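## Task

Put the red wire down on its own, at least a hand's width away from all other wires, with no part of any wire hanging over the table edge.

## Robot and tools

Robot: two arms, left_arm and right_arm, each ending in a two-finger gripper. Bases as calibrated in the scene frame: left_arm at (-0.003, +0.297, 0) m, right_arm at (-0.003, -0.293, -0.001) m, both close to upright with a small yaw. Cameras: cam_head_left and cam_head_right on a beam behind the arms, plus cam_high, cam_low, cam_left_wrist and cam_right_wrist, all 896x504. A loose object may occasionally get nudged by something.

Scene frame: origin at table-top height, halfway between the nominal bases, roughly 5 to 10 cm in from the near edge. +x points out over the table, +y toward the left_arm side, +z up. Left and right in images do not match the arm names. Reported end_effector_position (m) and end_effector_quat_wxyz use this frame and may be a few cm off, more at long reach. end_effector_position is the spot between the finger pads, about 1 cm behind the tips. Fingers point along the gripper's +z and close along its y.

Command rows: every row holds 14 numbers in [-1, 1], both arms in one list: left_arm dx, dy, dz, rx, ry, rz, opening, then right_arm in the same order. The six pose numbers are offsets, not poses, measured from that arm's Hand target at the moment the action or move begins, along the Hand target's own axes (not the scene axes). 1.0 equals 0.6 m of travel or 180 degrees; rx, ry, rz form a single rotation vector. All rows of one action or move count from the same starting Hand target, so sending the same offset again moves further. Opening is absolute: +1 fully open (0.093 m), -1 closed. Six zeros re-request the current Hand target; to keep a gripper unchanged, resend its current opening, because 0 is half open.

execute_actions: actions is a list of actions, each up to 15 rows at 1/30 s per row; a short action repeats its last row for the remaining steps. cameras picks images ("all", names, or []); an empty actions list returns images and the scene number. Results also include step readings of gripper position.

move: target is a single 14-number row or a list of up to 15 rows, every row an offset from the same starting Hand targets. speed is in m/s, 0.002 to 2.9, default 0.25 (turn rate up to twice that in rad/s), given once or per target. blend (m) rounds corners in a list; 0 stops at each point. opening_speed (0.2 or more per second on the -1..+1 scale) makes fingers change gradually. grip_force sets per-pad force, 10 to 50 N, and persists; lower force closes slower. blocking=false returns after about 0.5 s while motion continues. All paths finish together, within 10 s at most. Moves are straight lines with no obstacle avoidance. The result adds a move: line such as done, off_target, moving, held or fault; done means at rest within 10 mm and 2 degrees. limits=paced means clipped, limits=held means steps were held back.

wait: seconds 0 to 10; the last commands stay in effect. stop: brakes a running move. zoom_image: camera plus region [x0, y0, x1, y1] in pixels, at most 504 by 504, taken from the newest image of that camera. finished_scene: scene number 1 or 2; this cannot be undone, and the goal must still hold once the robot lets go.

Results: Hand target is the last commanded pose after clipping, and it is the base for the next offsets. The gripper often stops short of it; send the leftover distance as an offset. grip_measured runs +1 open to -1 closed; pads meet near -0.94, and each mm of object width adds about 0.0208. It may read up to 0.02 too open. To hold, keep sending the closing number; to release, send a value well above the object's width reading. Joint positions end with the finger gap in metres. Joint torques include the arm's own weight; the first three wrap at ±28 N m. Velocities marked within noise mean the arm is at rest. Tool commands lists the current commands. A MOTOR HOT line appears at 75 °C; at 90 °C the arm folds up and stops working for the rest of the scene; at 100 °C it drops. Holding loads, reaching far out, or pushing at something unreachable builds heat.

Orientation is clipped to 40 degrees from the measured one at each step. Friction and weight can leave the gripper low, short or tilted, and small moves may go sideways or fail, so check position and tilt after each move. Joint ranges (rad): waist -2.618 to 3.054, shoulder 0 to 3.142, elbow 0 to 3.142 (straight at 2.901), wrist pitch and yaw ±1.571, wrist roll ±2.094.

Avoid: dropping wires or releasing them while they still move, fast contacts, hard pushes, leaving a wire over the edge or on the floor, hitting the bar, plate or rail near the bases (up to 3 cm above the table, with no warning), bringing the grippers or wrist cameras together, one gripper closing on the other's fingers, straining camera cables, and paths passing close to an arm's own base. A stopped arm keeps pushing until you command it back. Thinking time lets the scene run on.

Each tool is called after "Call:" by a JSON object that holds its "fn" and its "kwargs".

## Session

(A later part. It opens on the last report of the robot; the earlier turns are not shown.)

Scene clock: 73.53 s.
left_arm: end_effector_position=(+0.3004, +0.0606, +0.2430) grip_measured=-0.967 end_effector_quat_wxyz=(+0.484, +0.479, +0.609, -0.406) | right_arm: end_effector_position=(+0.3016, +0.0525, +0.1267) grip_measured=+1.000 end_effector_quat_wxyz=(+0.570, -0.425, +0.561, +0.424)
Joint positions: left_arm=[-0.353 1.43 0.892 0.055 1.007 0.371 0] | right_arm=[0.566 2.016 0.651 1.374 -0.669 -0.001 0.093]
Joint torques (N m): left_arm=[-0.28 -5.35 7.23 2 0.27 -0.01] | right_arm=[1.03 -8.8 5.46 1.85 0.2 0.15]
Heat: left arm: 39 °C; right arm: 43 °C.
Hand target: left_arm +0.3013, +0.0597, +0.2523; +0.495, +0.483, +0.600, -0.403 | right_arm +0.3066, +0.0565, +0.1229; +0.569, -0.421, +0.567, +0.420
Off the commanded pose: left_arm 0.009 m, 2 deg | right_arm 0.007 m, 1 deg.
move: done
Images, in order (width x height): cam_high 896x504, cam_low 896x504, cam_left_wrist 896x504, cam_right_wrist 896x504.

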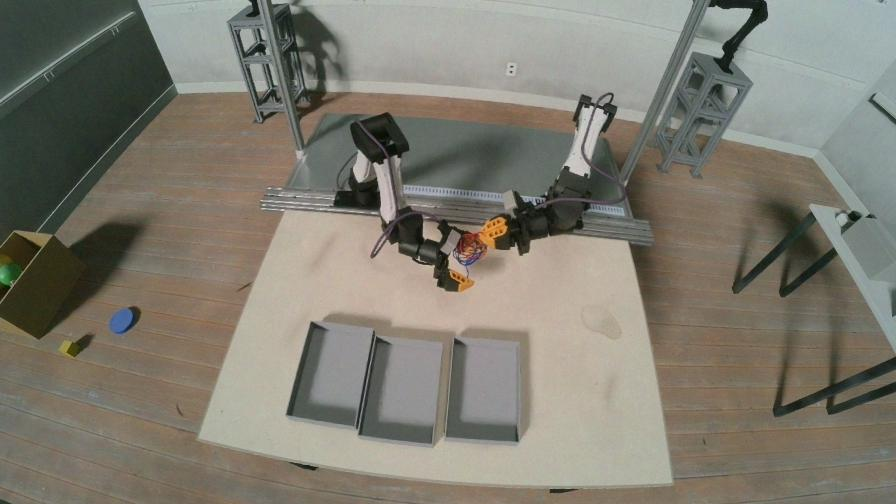

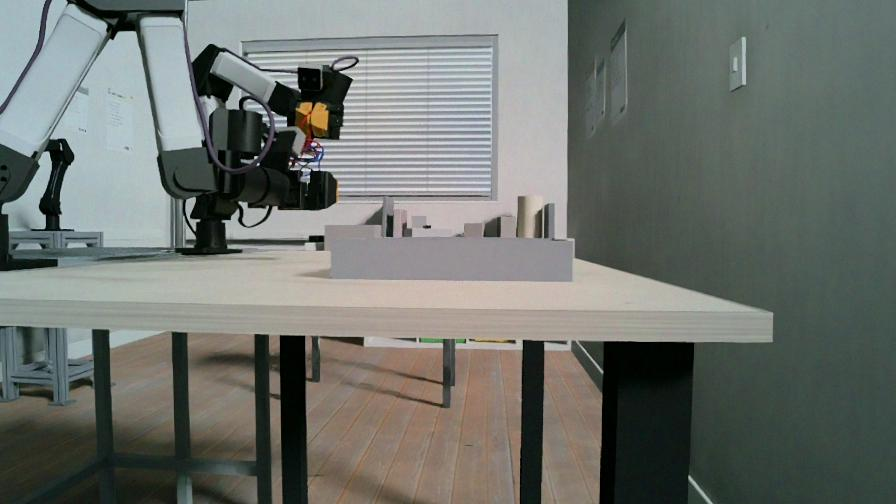

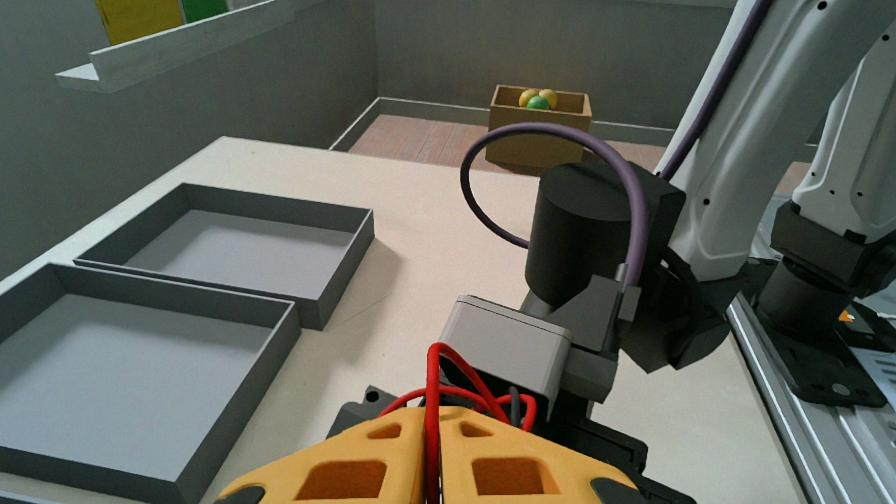

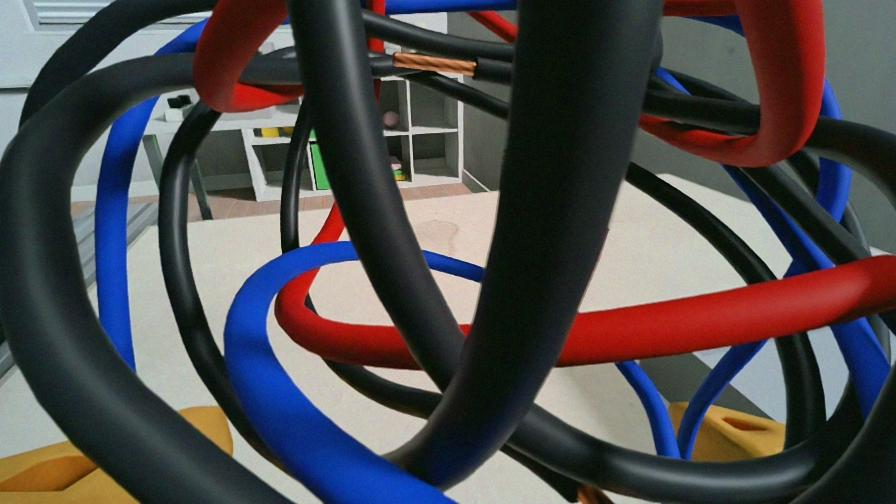

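Call:
{"fn": "move", "kwargs": {"target": [[0,0,0,0,0,0,-1, 0.025,0,-0.015,0,0,0,1],[0,0,0,0,0,0,-1, 0.025,0,-0.015,0,0,0,-1]], "cameras": ["cam_right_wrist","cam_low","cam_left_wrist","cam_high"], "speed": 0.1, "opening_speed": 1.5}}

Call:
{"fn": "zoom_image", "kwargs": {"camera": "cam_low", "region": [220, 80, 380, 220]}}

Scene clock: 79.83 s.
left_arm: end_effector_position=(+0.3004, +0.0606, +0.2430) grip_measured=-0.967 end_effector_quat_wxyz=(+0.484, +0.479, +0.609, -0.406) | right_arm: end_effector_position=(+0.3036, +0.0511, +0.1168) grip_measured=-0.988 end_effector_quat_wxyz=(+0.574, -0.424, +0.559, +0.422)
Joint positions: left_arm=[-0.353 1.43 0.892 0.055 1.007 0.371 0] | right_arm=[0.561 2.069 0.651 1.437 -0.669 -0.001 0]
Joint torques (N m): left_arm=[-0.27 -5.42 7.19 1.99 0.27 -0.01] | right_arm=[-0.42 -8.88 2.85 2.08 0.03 0.14]
Heat: left arm: 39 °C; right arm: 44 °C.
Hand target: left_arm +0.3013, +0.0597, +0.2523; +0.495, +0.483, +0.600, -0.403 | right_arm +0.3041, +0.0479, +0.1080; +0.569, -0.421, +0.567, +0.420
Off the commanded pose: left_arm 0.009 m, 2 deg | right_arm 0.009 m, 1 deg.
move: done
Images, in order (width x height): cam_high 896x504, cam_low 896x504, cam_left_wrist 896x504, cam_right_wrist 896x504.

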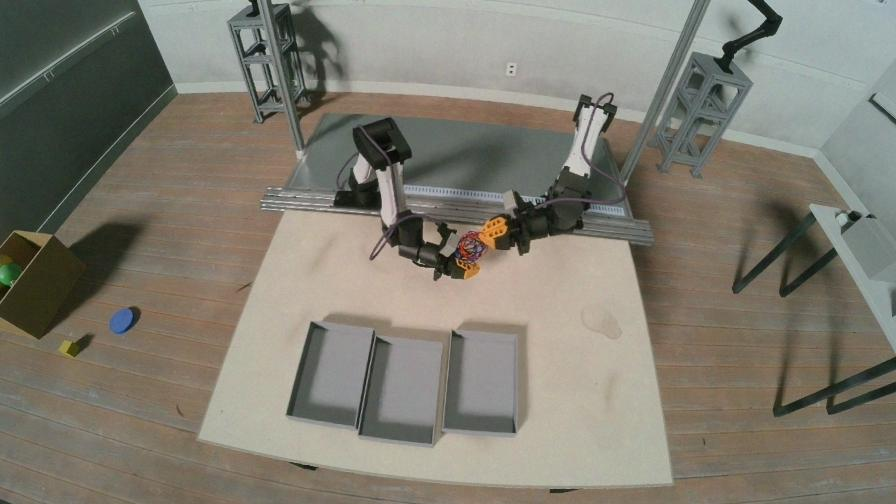

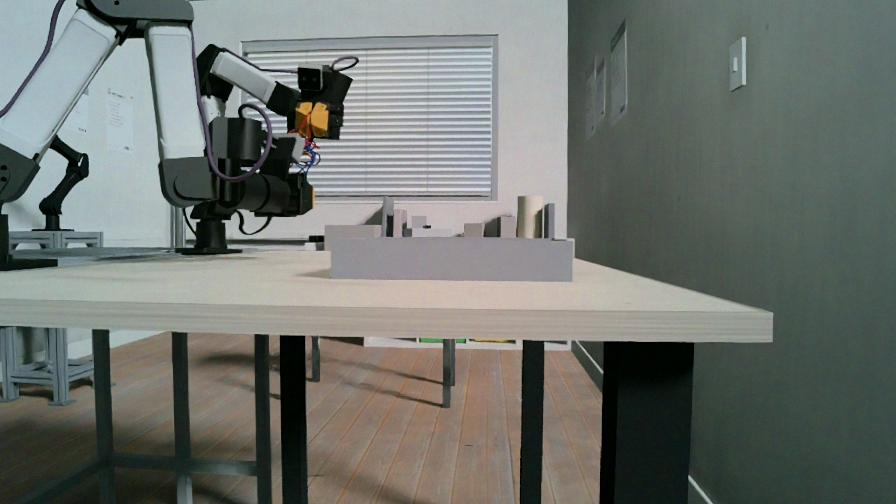

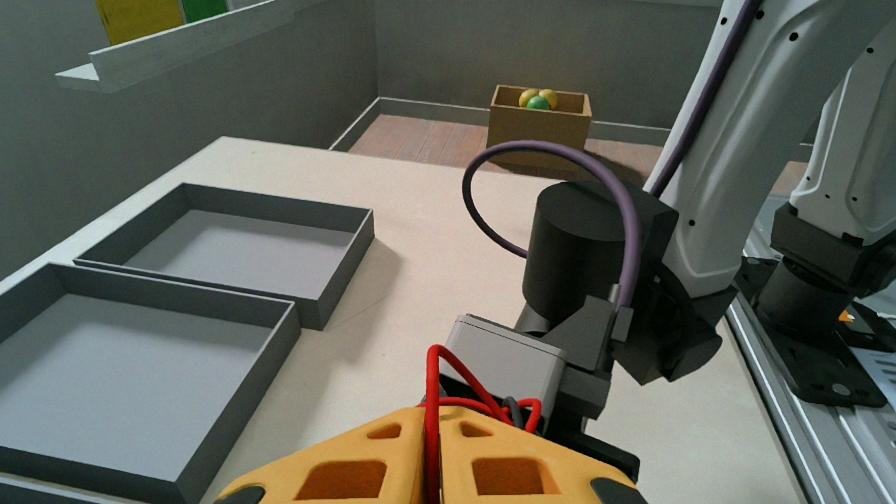

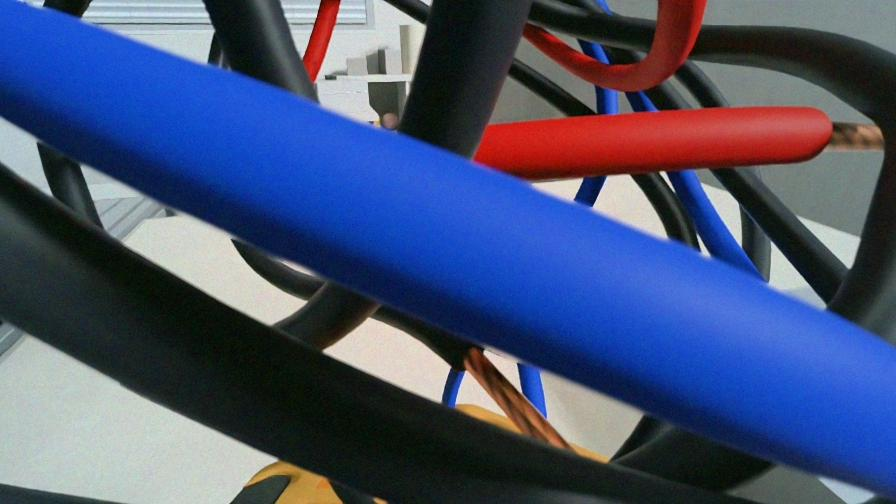

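Scaled by 3.150 from the camera's 896x504 image, which has a finer 1280x720 frame.

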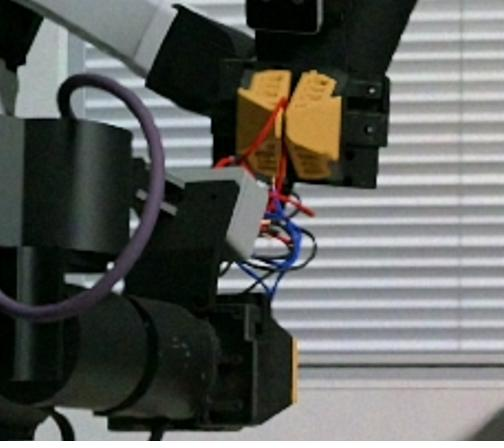

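Call:
{"fn": "move", "kwargs": {"target": [-0.1,0,-0.02,0,0,0,-1, 0.02,0,-0.2,0,0,0,-1], "cameras": ["cam_right_wrist","cam_low","cam_high"], "speed": 0.05}}

Call:
{"fn": "zoom_image", "kwargs": {"camera": "cam_low", "region": [220, 50, 380, 220]}}

Call:
{"fn": "zoom_image", "kwargs": {"camera": "cam_high", "region": [370, 180, 530, 300]}}

Scene clock: 89.07 s.
left_arm: end_effector_position=(+0.3037, +0.0612, +0.2880) grip_measured=-0.967 end_effector_quat_wxyz=(+0.470, +0.474, +0.620, -0.412) | right_arm: end_effector_position=(+0.2693, -0.0648, +0.0756) grip_measured=-0.988 end_effector_quat_wxyz=(+0.517, -0.414, +0.615, +0.429)
Joint positions: left_arm=[-0.353 1.421 1.087 -0.188 1.007 0.371 0] | right_arm=[0.236 1.988 0.318 1.489 -0.989 -0.049 0]
Joint torques (N m): left_arm=[-0.64 -7.23 8.95 1.97 0.25 -0.07] | right_arm=[-0.79 -10.02 1.28 2.75 -0.18 -0.06]
Motor temperatures (°C): left_arm=[26 37 40 35 28 25 27] | right_arm=[27 45 34 38 27 24 30]
Heat: left arm: 40 °C; right arm: 45 °C.
Hand target: left_arm +0.3014, +0.0604, +0.3134; +0.495, +0.483, +0.600, -0.403 | right_arm +0.2692, -0.0669, +0.0959; +0.569, -0.421, +0.567, +0.420
Off the commanded pose: left_arm 0.026 m, 4 deg | right_arm 0.020 m, 8 deg.
joint sent to its limit (right arm) — joint 4 (wrist pitch), upper limit. The joint targets are off in orientation, not in position.
move: off_target (left_arm, right_arm)
Images, in order (width x height): cam_high 896x504, cam_low 896x504, cam_right_wrist 896x504.

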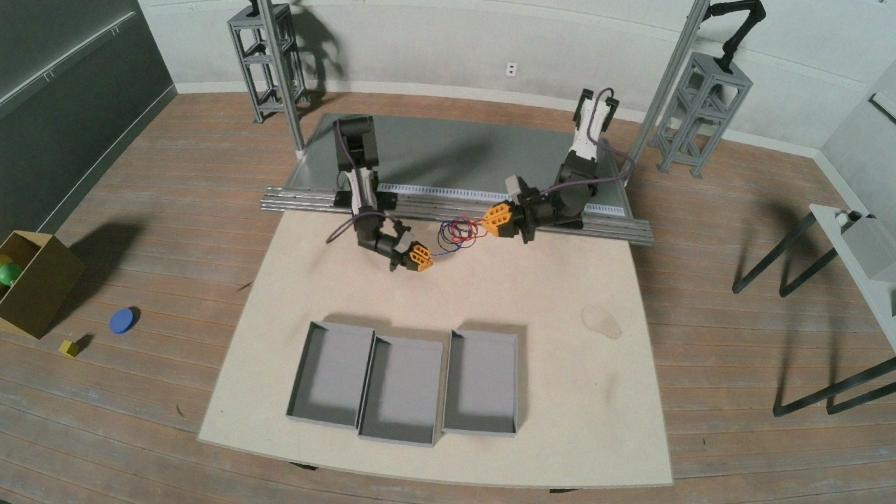

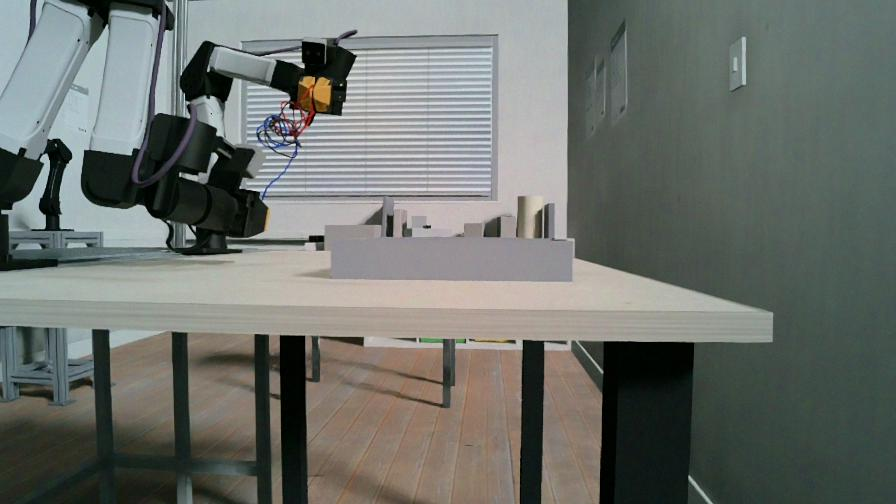

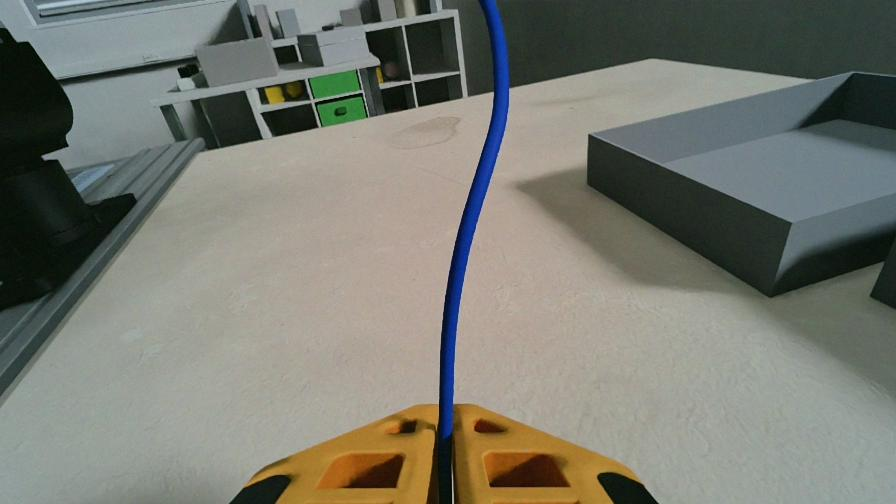

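Scaled by 2.965 from the camera's 896x504 image, which has a finer 1280x720 frame.

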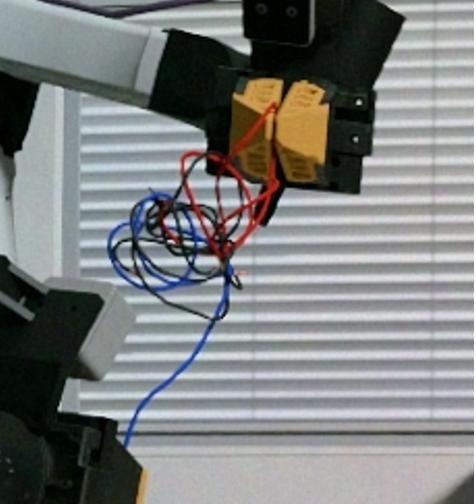

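Scaled by 3.150 from the camera's 896x504 image, which has a finer 1280x720 frame.

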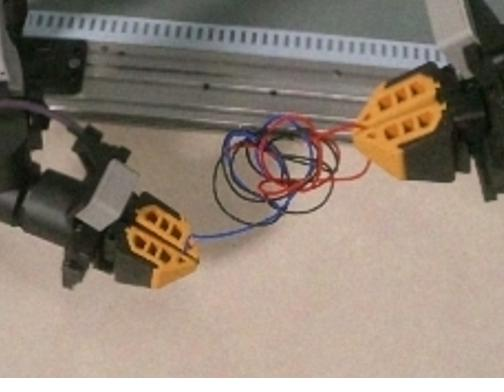

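Call:
{"fn": "move", "kwargs": {"target": [-0.067,0.017,-0.095,0,0,0,-1, -0.057,-0.138,-0.277,0.15,0,0,-1], "cameras": ["cam_right_wrist","cam_low","cam_high","cam_head_right"], "speed": 0.06}}

Call:
{"fn": "zoom_image", "kwargs": {"camera": "cam_low", "region": [200, 20, 380, 220]}}

Call:
{"fn": "zoom_image", "kwargs": {"camera": "cam_high", "region": [350, 180, 530, 300]}}

Scene clock: 102.10 s.
left_arm: end_effector_position=(+0.3027, +0.1067, +0.3432) grip_measured=-0.967 end_effector_quat_wxyz=(+0.470, +0.470, +0.621, -0.415) | right_arm: end_effector_position=(+0.2984, -0.2455, +0.1175) grip_measured=-0.988 end_effector_quat_wxyz=(+0.631, -0.266, +0.666, +0.296)
Joint positions: left_arm=[-0.209 1.413 1.338 -0.582 1.129 0.519 0] | right_arm=[-0.438 1.751 0.182 1.486 -1.203 -0.018 0]
Joint torques (N m): left_arm=[0.69 -5.81 8.84 1.77 0.48 0.15] | right_arm=[-0.99 -7.51 3.02 2.34 -0.13 0.18]
Heat: left arm: 41 °C; right arm: 46 °C.
Hand target: left_arm +0.3015, +0.1100, +0.3634; +0.495, +0.483, +0.600, -0.403 | right_arm +0.2998, -0.2500, +0.1299; +0.652, -0.277, +0.650, +0.277
Off the commanded pose: left_arm 0.021 m, 4 deg | right_arm 0.013 m, 4 deg.
move: off_target (left_arm, right_arm)
Images, in order (width x height): cam_head_right 896x504, cam_high 896x504, cam_low 896x504, cam_right_wrist 896x504.

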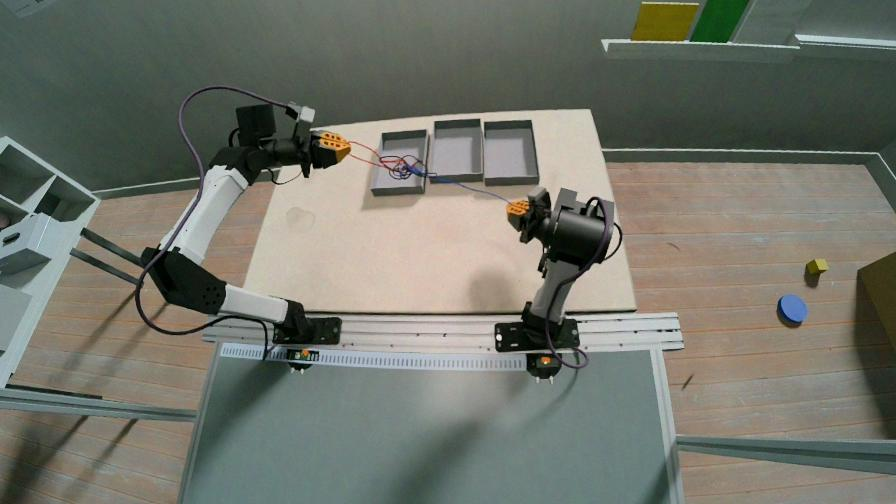

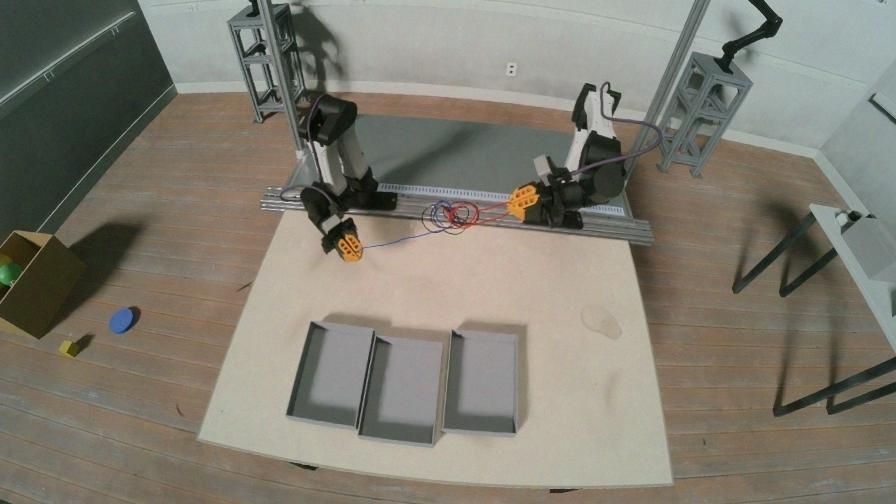

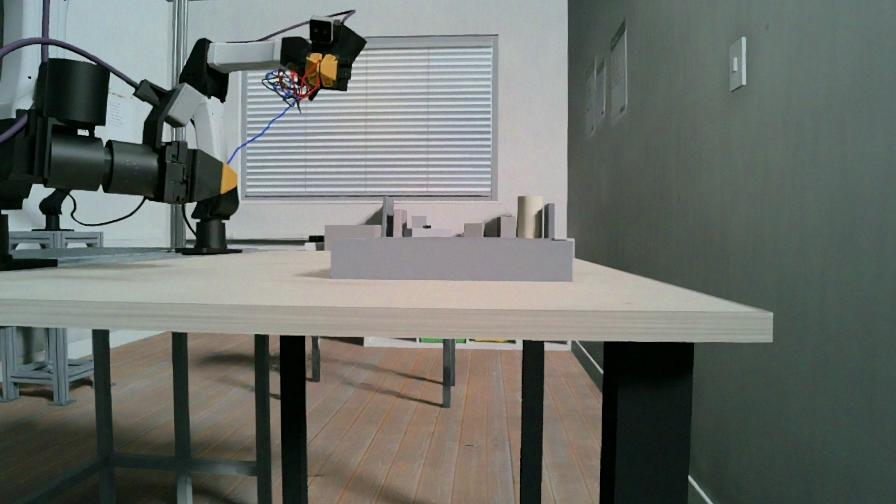

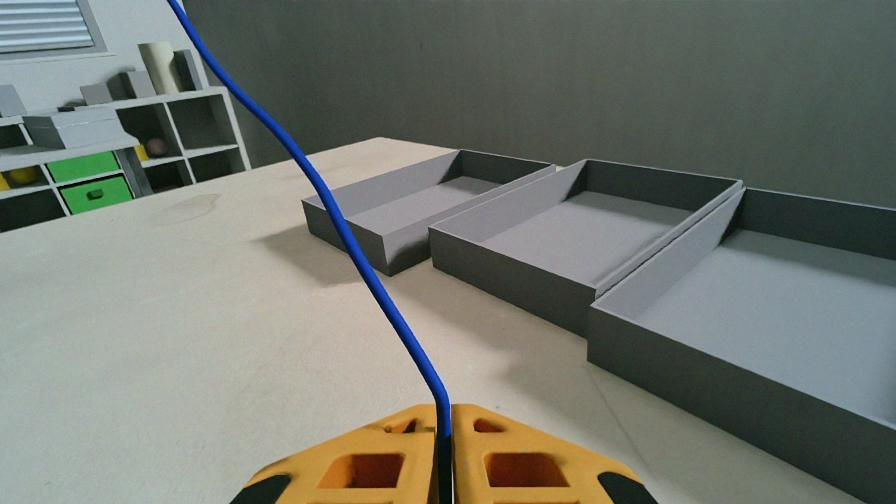

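Scaled by 2.520 from the camera's 896x504 image, which has a finer 1280x720 frame.

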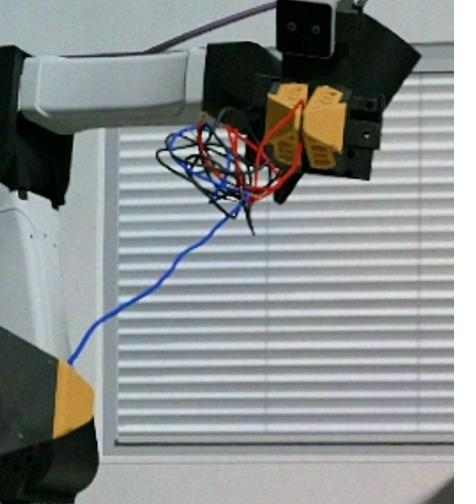

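Scaled by 2.800 from the camera's 896x504 image, which has a finer 1280x720 frame.

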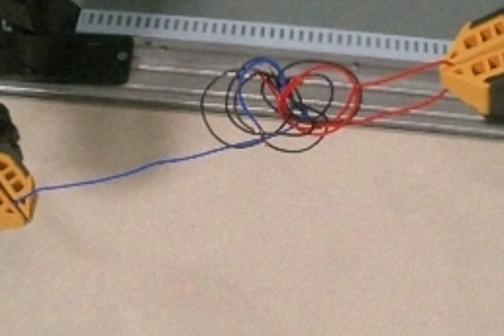

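Call:
{"fn": "move", "kwargs": {"target": [0.035,0.143,-0.188,0,0,0,-1, -0.083,-0.258,-0.075,0,0,0,-1], "cameras": ["cam_right_wrist","cam_low","cam_high","cam_head_right"], "speed": 0.06}}

Call:
{"fn": "zoom_image", "kwargs": {"camera": "cam_low", "region": [180, 0, 400, 220]}}

Call:
{"fn": "zoom_image", "kwargs": {"camera": "cam_high", "region": [350, 160, 550, 300]}}

Scene clock: 111.93 s.
left_arm: end_effector_position=(+0.3549, +0.2289, +0.3533) grip_measured=-0.967 end_effector_quat_wxyz=(+0.492, +0.463, +0.622, -0.397) | right_arm: end_effector_position=(+0.3704, -0.3676, +0.1834) grip_measured=-0.988 end_effector_quat_wxyz=(+0.648, -0.316, +0.630, +0.289)
Joint positions: left_arm=[0.176 1.842 1.962 -1.589 1.316 1.415 0] | right_arm=[-0.708 1.876 0.772 1.219 -1.539 0.073 0]
Joint torques (N m): left_arm=[2.32 -6.2 7.79 0.57 0.88 0.16] | right_arm=[-3.19 -7.41 6.56 1.14 0.45 0.32]
Heat: left arm: 41 °C; right arm: 46 °C.
Hand target: left_arm +0.3613, +0.2401, +0.3634; +0.495, +0.483, +0.600, -0.403 | right_arm +0.3799, -0.3898, +0.1799; +0.652, -0.277, +0.650, +0.277
Off the commanded pose: left_arm 0.016 m, 3 deg | right_arm 0.024 m, 5 deg.
joint read past its limit (left arm) — joint 4 (wrist pitch), lower limit.
joint sent to its limit (left arm) — joint 4 (wrist pitch), lower limit. The joint targets are off in orientation, not in position.
move: off_target (left_arm, right_arm)
Images, in order (width x height): cam_head_right 896x504, cam_high 896x504, cam_low 896x504, cam_right_wrist 896x504.

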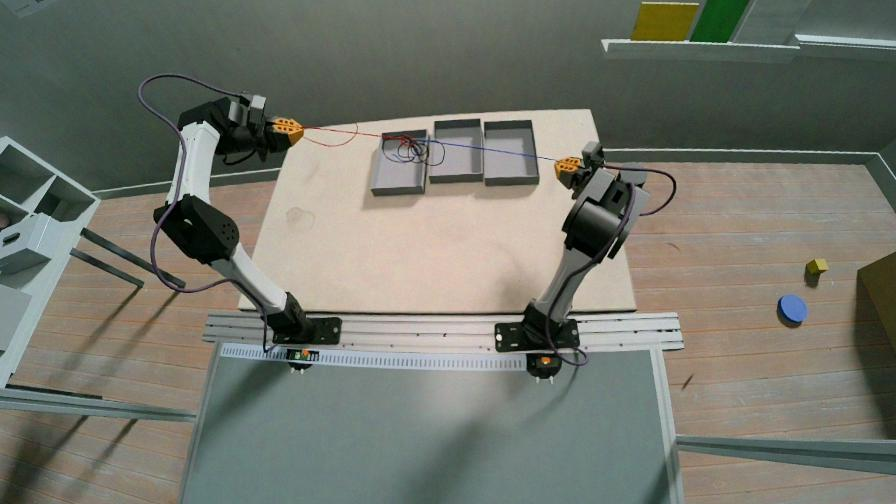

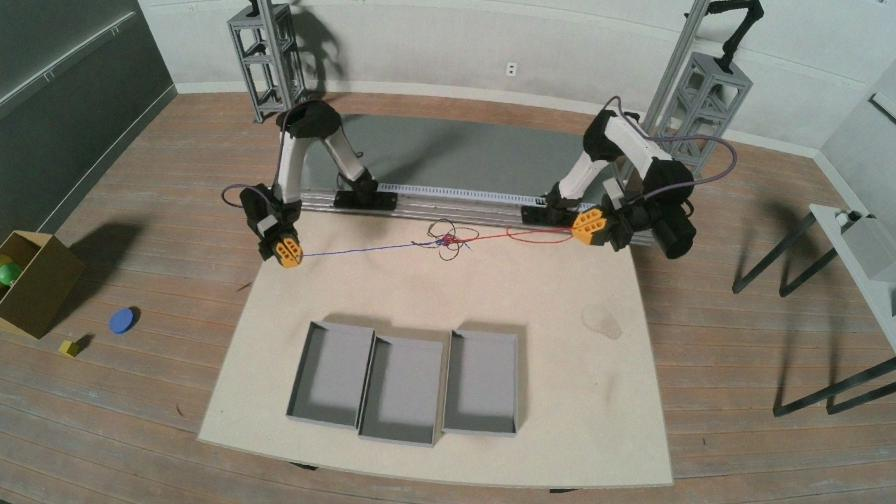

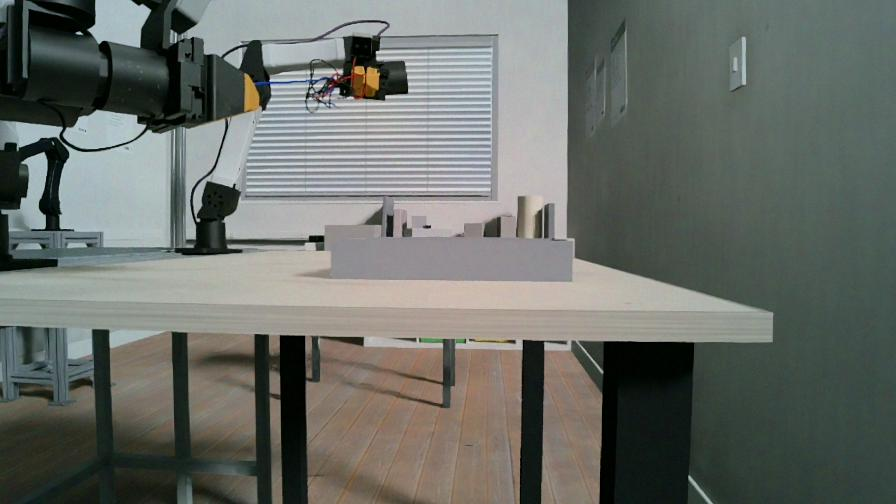

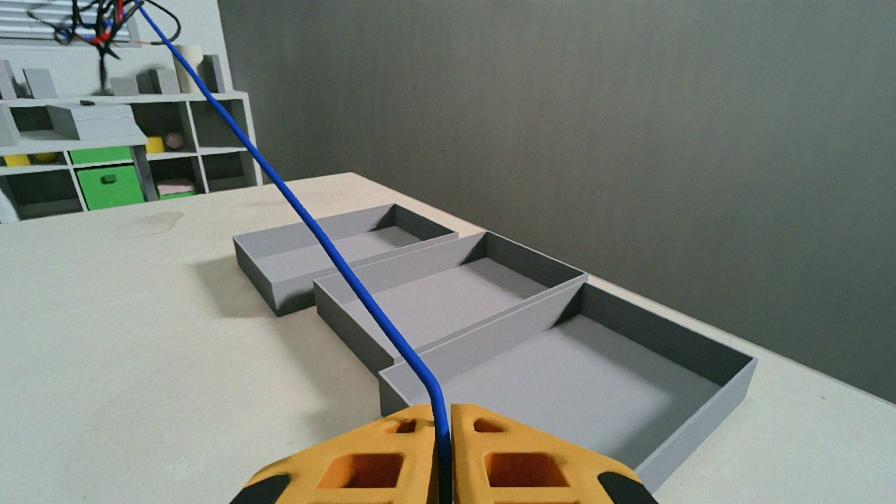

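Scaled by 2.291 from the camera's 896x504 image, which has a finer 1280x720 frame.

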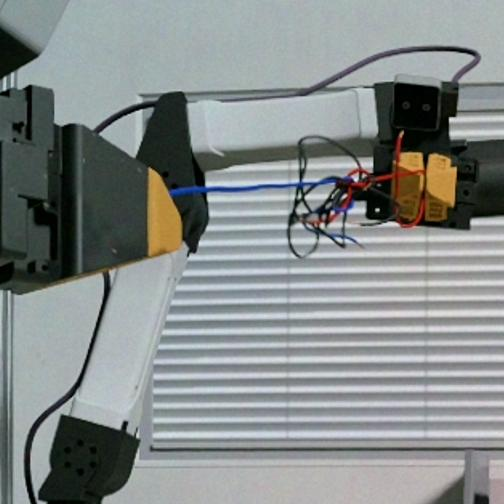

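Scaled by 2.520 from the camera's 896x504 image, which has a finer 1280x720 frame.

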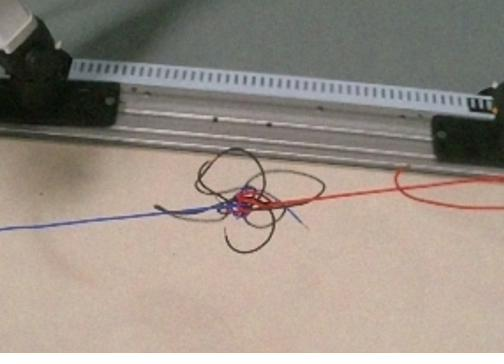

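Call:
{"fn": "move", "kwargs": {"target": [0,0,0,0,0,0,-1, 0,-0.07,-0.072,0,0,0,-1], "cameras": ["cam_low","cam_high"], "speed": 0.04}}

Call:
{"fn": "zoom_image", "kwargs": {"camera": "cam_low", "region": [240, 20, 400, 140]}}

Call:
{"fn": "zoom_image", "kwargs": {"camera": "cam_high", "region": [350, 160, 550, 300]}}

Scene clock: 118.33 s.
left_arm: end_effector_position=(+0.3542, +0.2299, +0.3538) grip_measured=-0.967 end_effector_quat_wxyz=(+0.491, +0.459, +0.623, -0.399) | right_arm: end_effector_position=(+0.3801, -0.4330, +0.1838) grip_measured=-0.988 end_effector_quat_wxyz=(+0.658, -0.283, +0.647, +0.261)
Joint positions: left_arm=[0.18 1.842 1.962 -1.598 1.32 1.415 0] | right_arm=[-0.829 1.984 0.925 1.222 -1.566 0.13 0]
Joint torques (N m): left_arm=[1.98 -6.17 7.79 0.64 0.87 0.15] | right_arm=[-2.82 -8.57 6.83 1.19 0.06 0.31]
Heat: left arm: 42 °C; right arm: 46 °C.
Hand target: left_arm +0.3614, +0.2402, +0.3634; +0.495, +0.483, +0.600, -0.403 | right_arm +0.3802, -0.4501, +0.1800; +0.652, -0.277, +0.650, +0.276
Off the commanded pose: left_arm 0.016 m, 4 deg | right_arm 0.017 m, 2 deg.
joint read past its limit (left arm) — joint 4 (wrist pitch), lower limit.
joint sent to its limit (left arm) — joint 4 (wrist pitch), lower limit. The joint targets are off in orientation, not in position.
joint sent to its limit (right arm) — joint 5 (wrist yaw), lower limit. The joint targets still meet the commanded pose.
move: off_target (left_arm, right_arm)
Images, in order (width x height): cam_high 896x504, cam_low 896x504.

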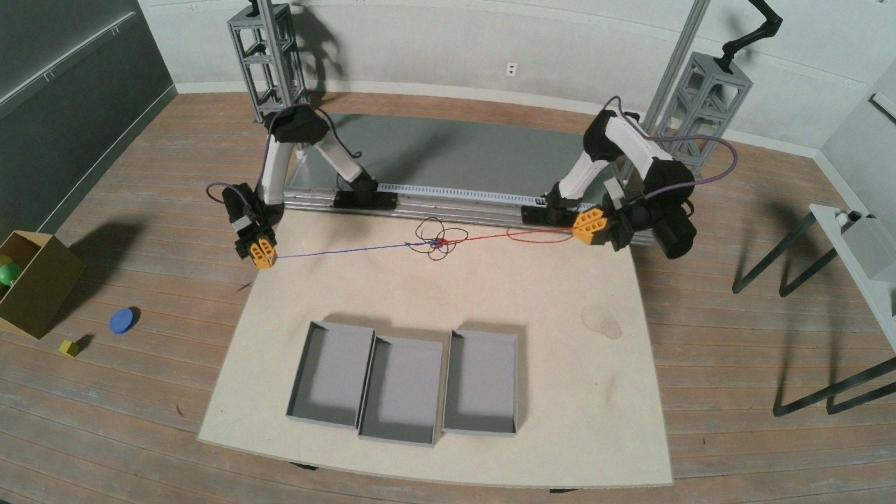

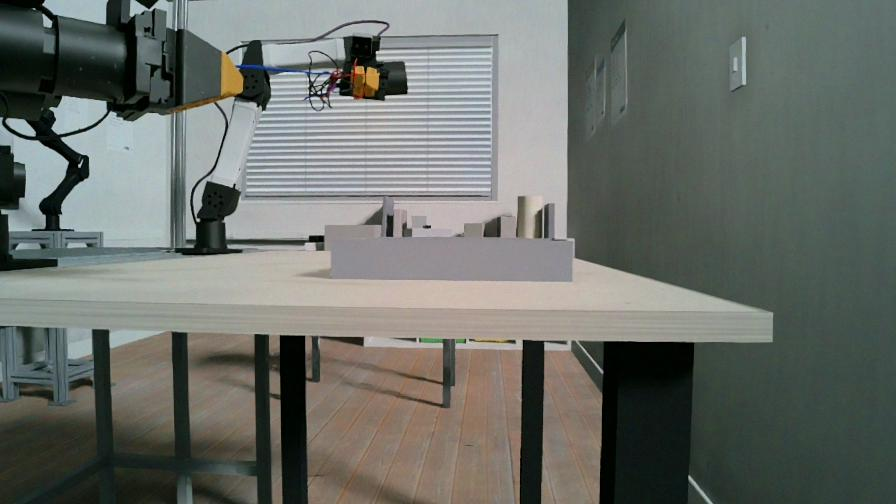

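Scaled by 3.150 from the camera's 896x504 image, which has a finer 1280x720 frame.

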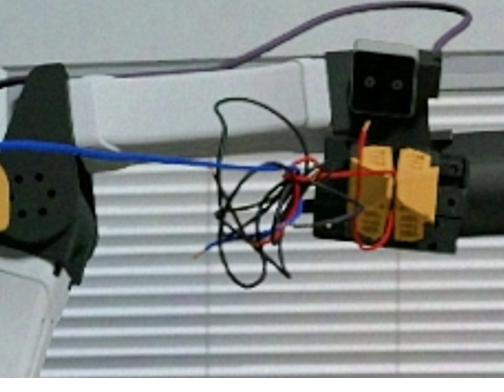

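Scaled by 2.520 from the camera's 896x504 image, which has a finer 1280x720 frame.

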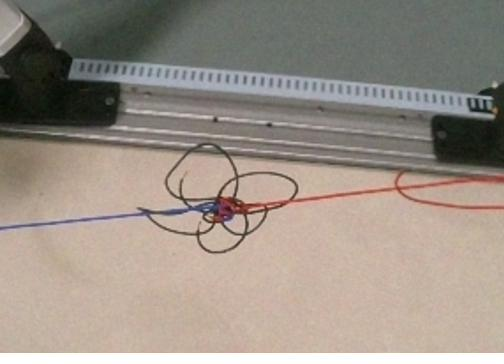

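Call:
{"fn": "move", "kwargs": {"target": [0.012,0.151,-0.069,0,0,0,-1, -0.033,-0.188,-0.05,0.11,0,0,-1], "cameras": ["cam_low","cam_high"], "speed": 0.05}}

Call:
{"fn": "zoom_image", "kwargs": {"camera": "cam_low", "region": [240, 0, 440, 140]}}

Call:
{"fn": "zoom_image", "kwargs": {"camera": "cam_high", "region": [350, 160, 590, 320]}}

Scene clock: 128.60 s.
left_arm: end_effector_position=(+0.4372, +0.2988, +0.3596) grip_measured=-0.967 end_effector_quat_wxyz=(+0.545, +0.423, +0.628, -0.360) | right_arm: end_effector_position=(+0.4368, -0.5397, +0.2021) grip_measured=-0.988 end_effector_quat_wxyz=(+0.687, -0.164, +0.686, +0.174)
Joint positions: left_arm=[0.297 2.181 2.452 -1.596 1.366 1.323 0] | right_arm=[-0.894 2.1 1.267 0.841 -1.323 0.021 0]
Joint torques (N m): left_arm=[-0.01 -8.05 6.94 0.88 0.75 -0.12] | right_arm=[-0.54 -11.51 7.88 1.5 0.16 -0.04]
Heat: left arm: 42 °C; right arm: 47 °C.
Hand target: left_arm +0.4412, +0.3003, +0.3634; +0.495, +0.483, +0.600, -0.403 | right_arm +0.4407, -0.5499, +0.1999; +0.690, -0.161, +0.688, +0.161
Off the commanded pose: left_arm 0.006 m, 11 deg | right_arm 0.011 m, 2 deg.
joint read past its limit (left arm) — joint 4 (wrist pitch), lower limit.
joint sent to its limit (left arm) — joint 4 (wrist pitch), lower limit. The joint targets are off in orientation, not in position.
move: off_target (left_arm, right_arm)
Images, in order (width x height): cam_high 896x504, cam_low 896x504.

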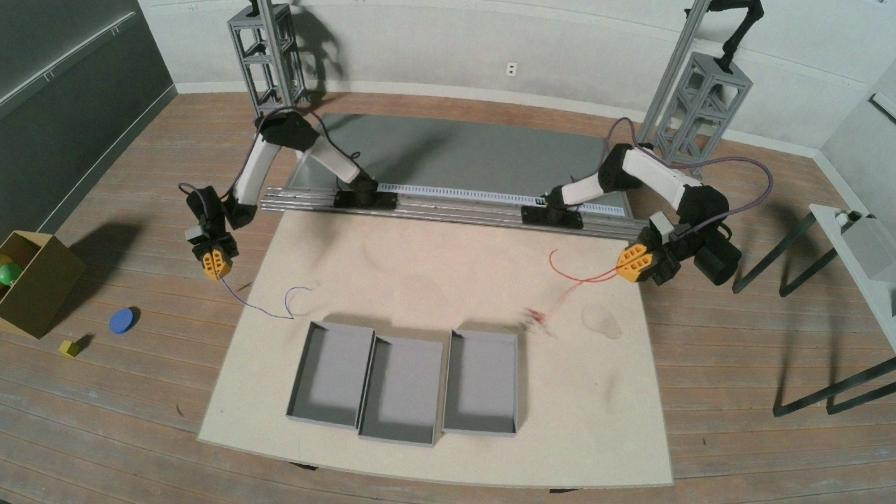

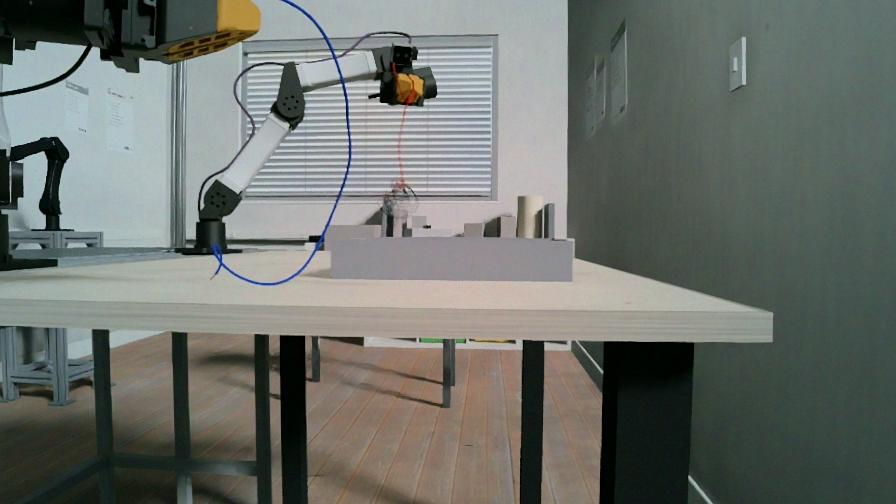

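Scaled by 2.520 from the camera's 896x504 image, which has a finer 1280x720 frame.

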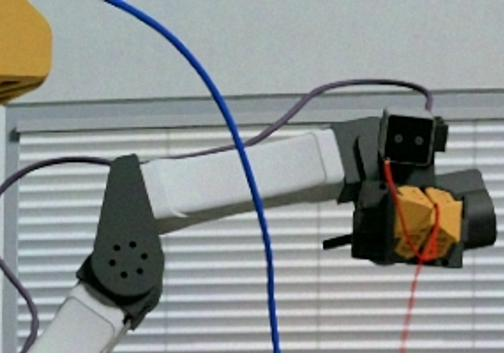

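Scaled by 2.100 from the camera's 896x504 image, which has a finer 1280x720 frame.

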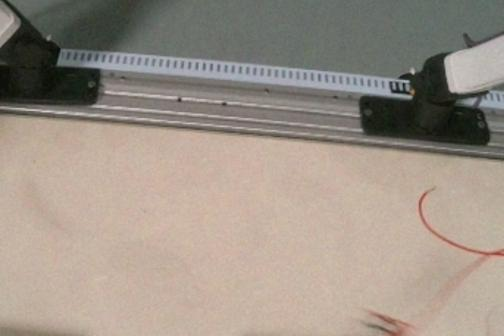

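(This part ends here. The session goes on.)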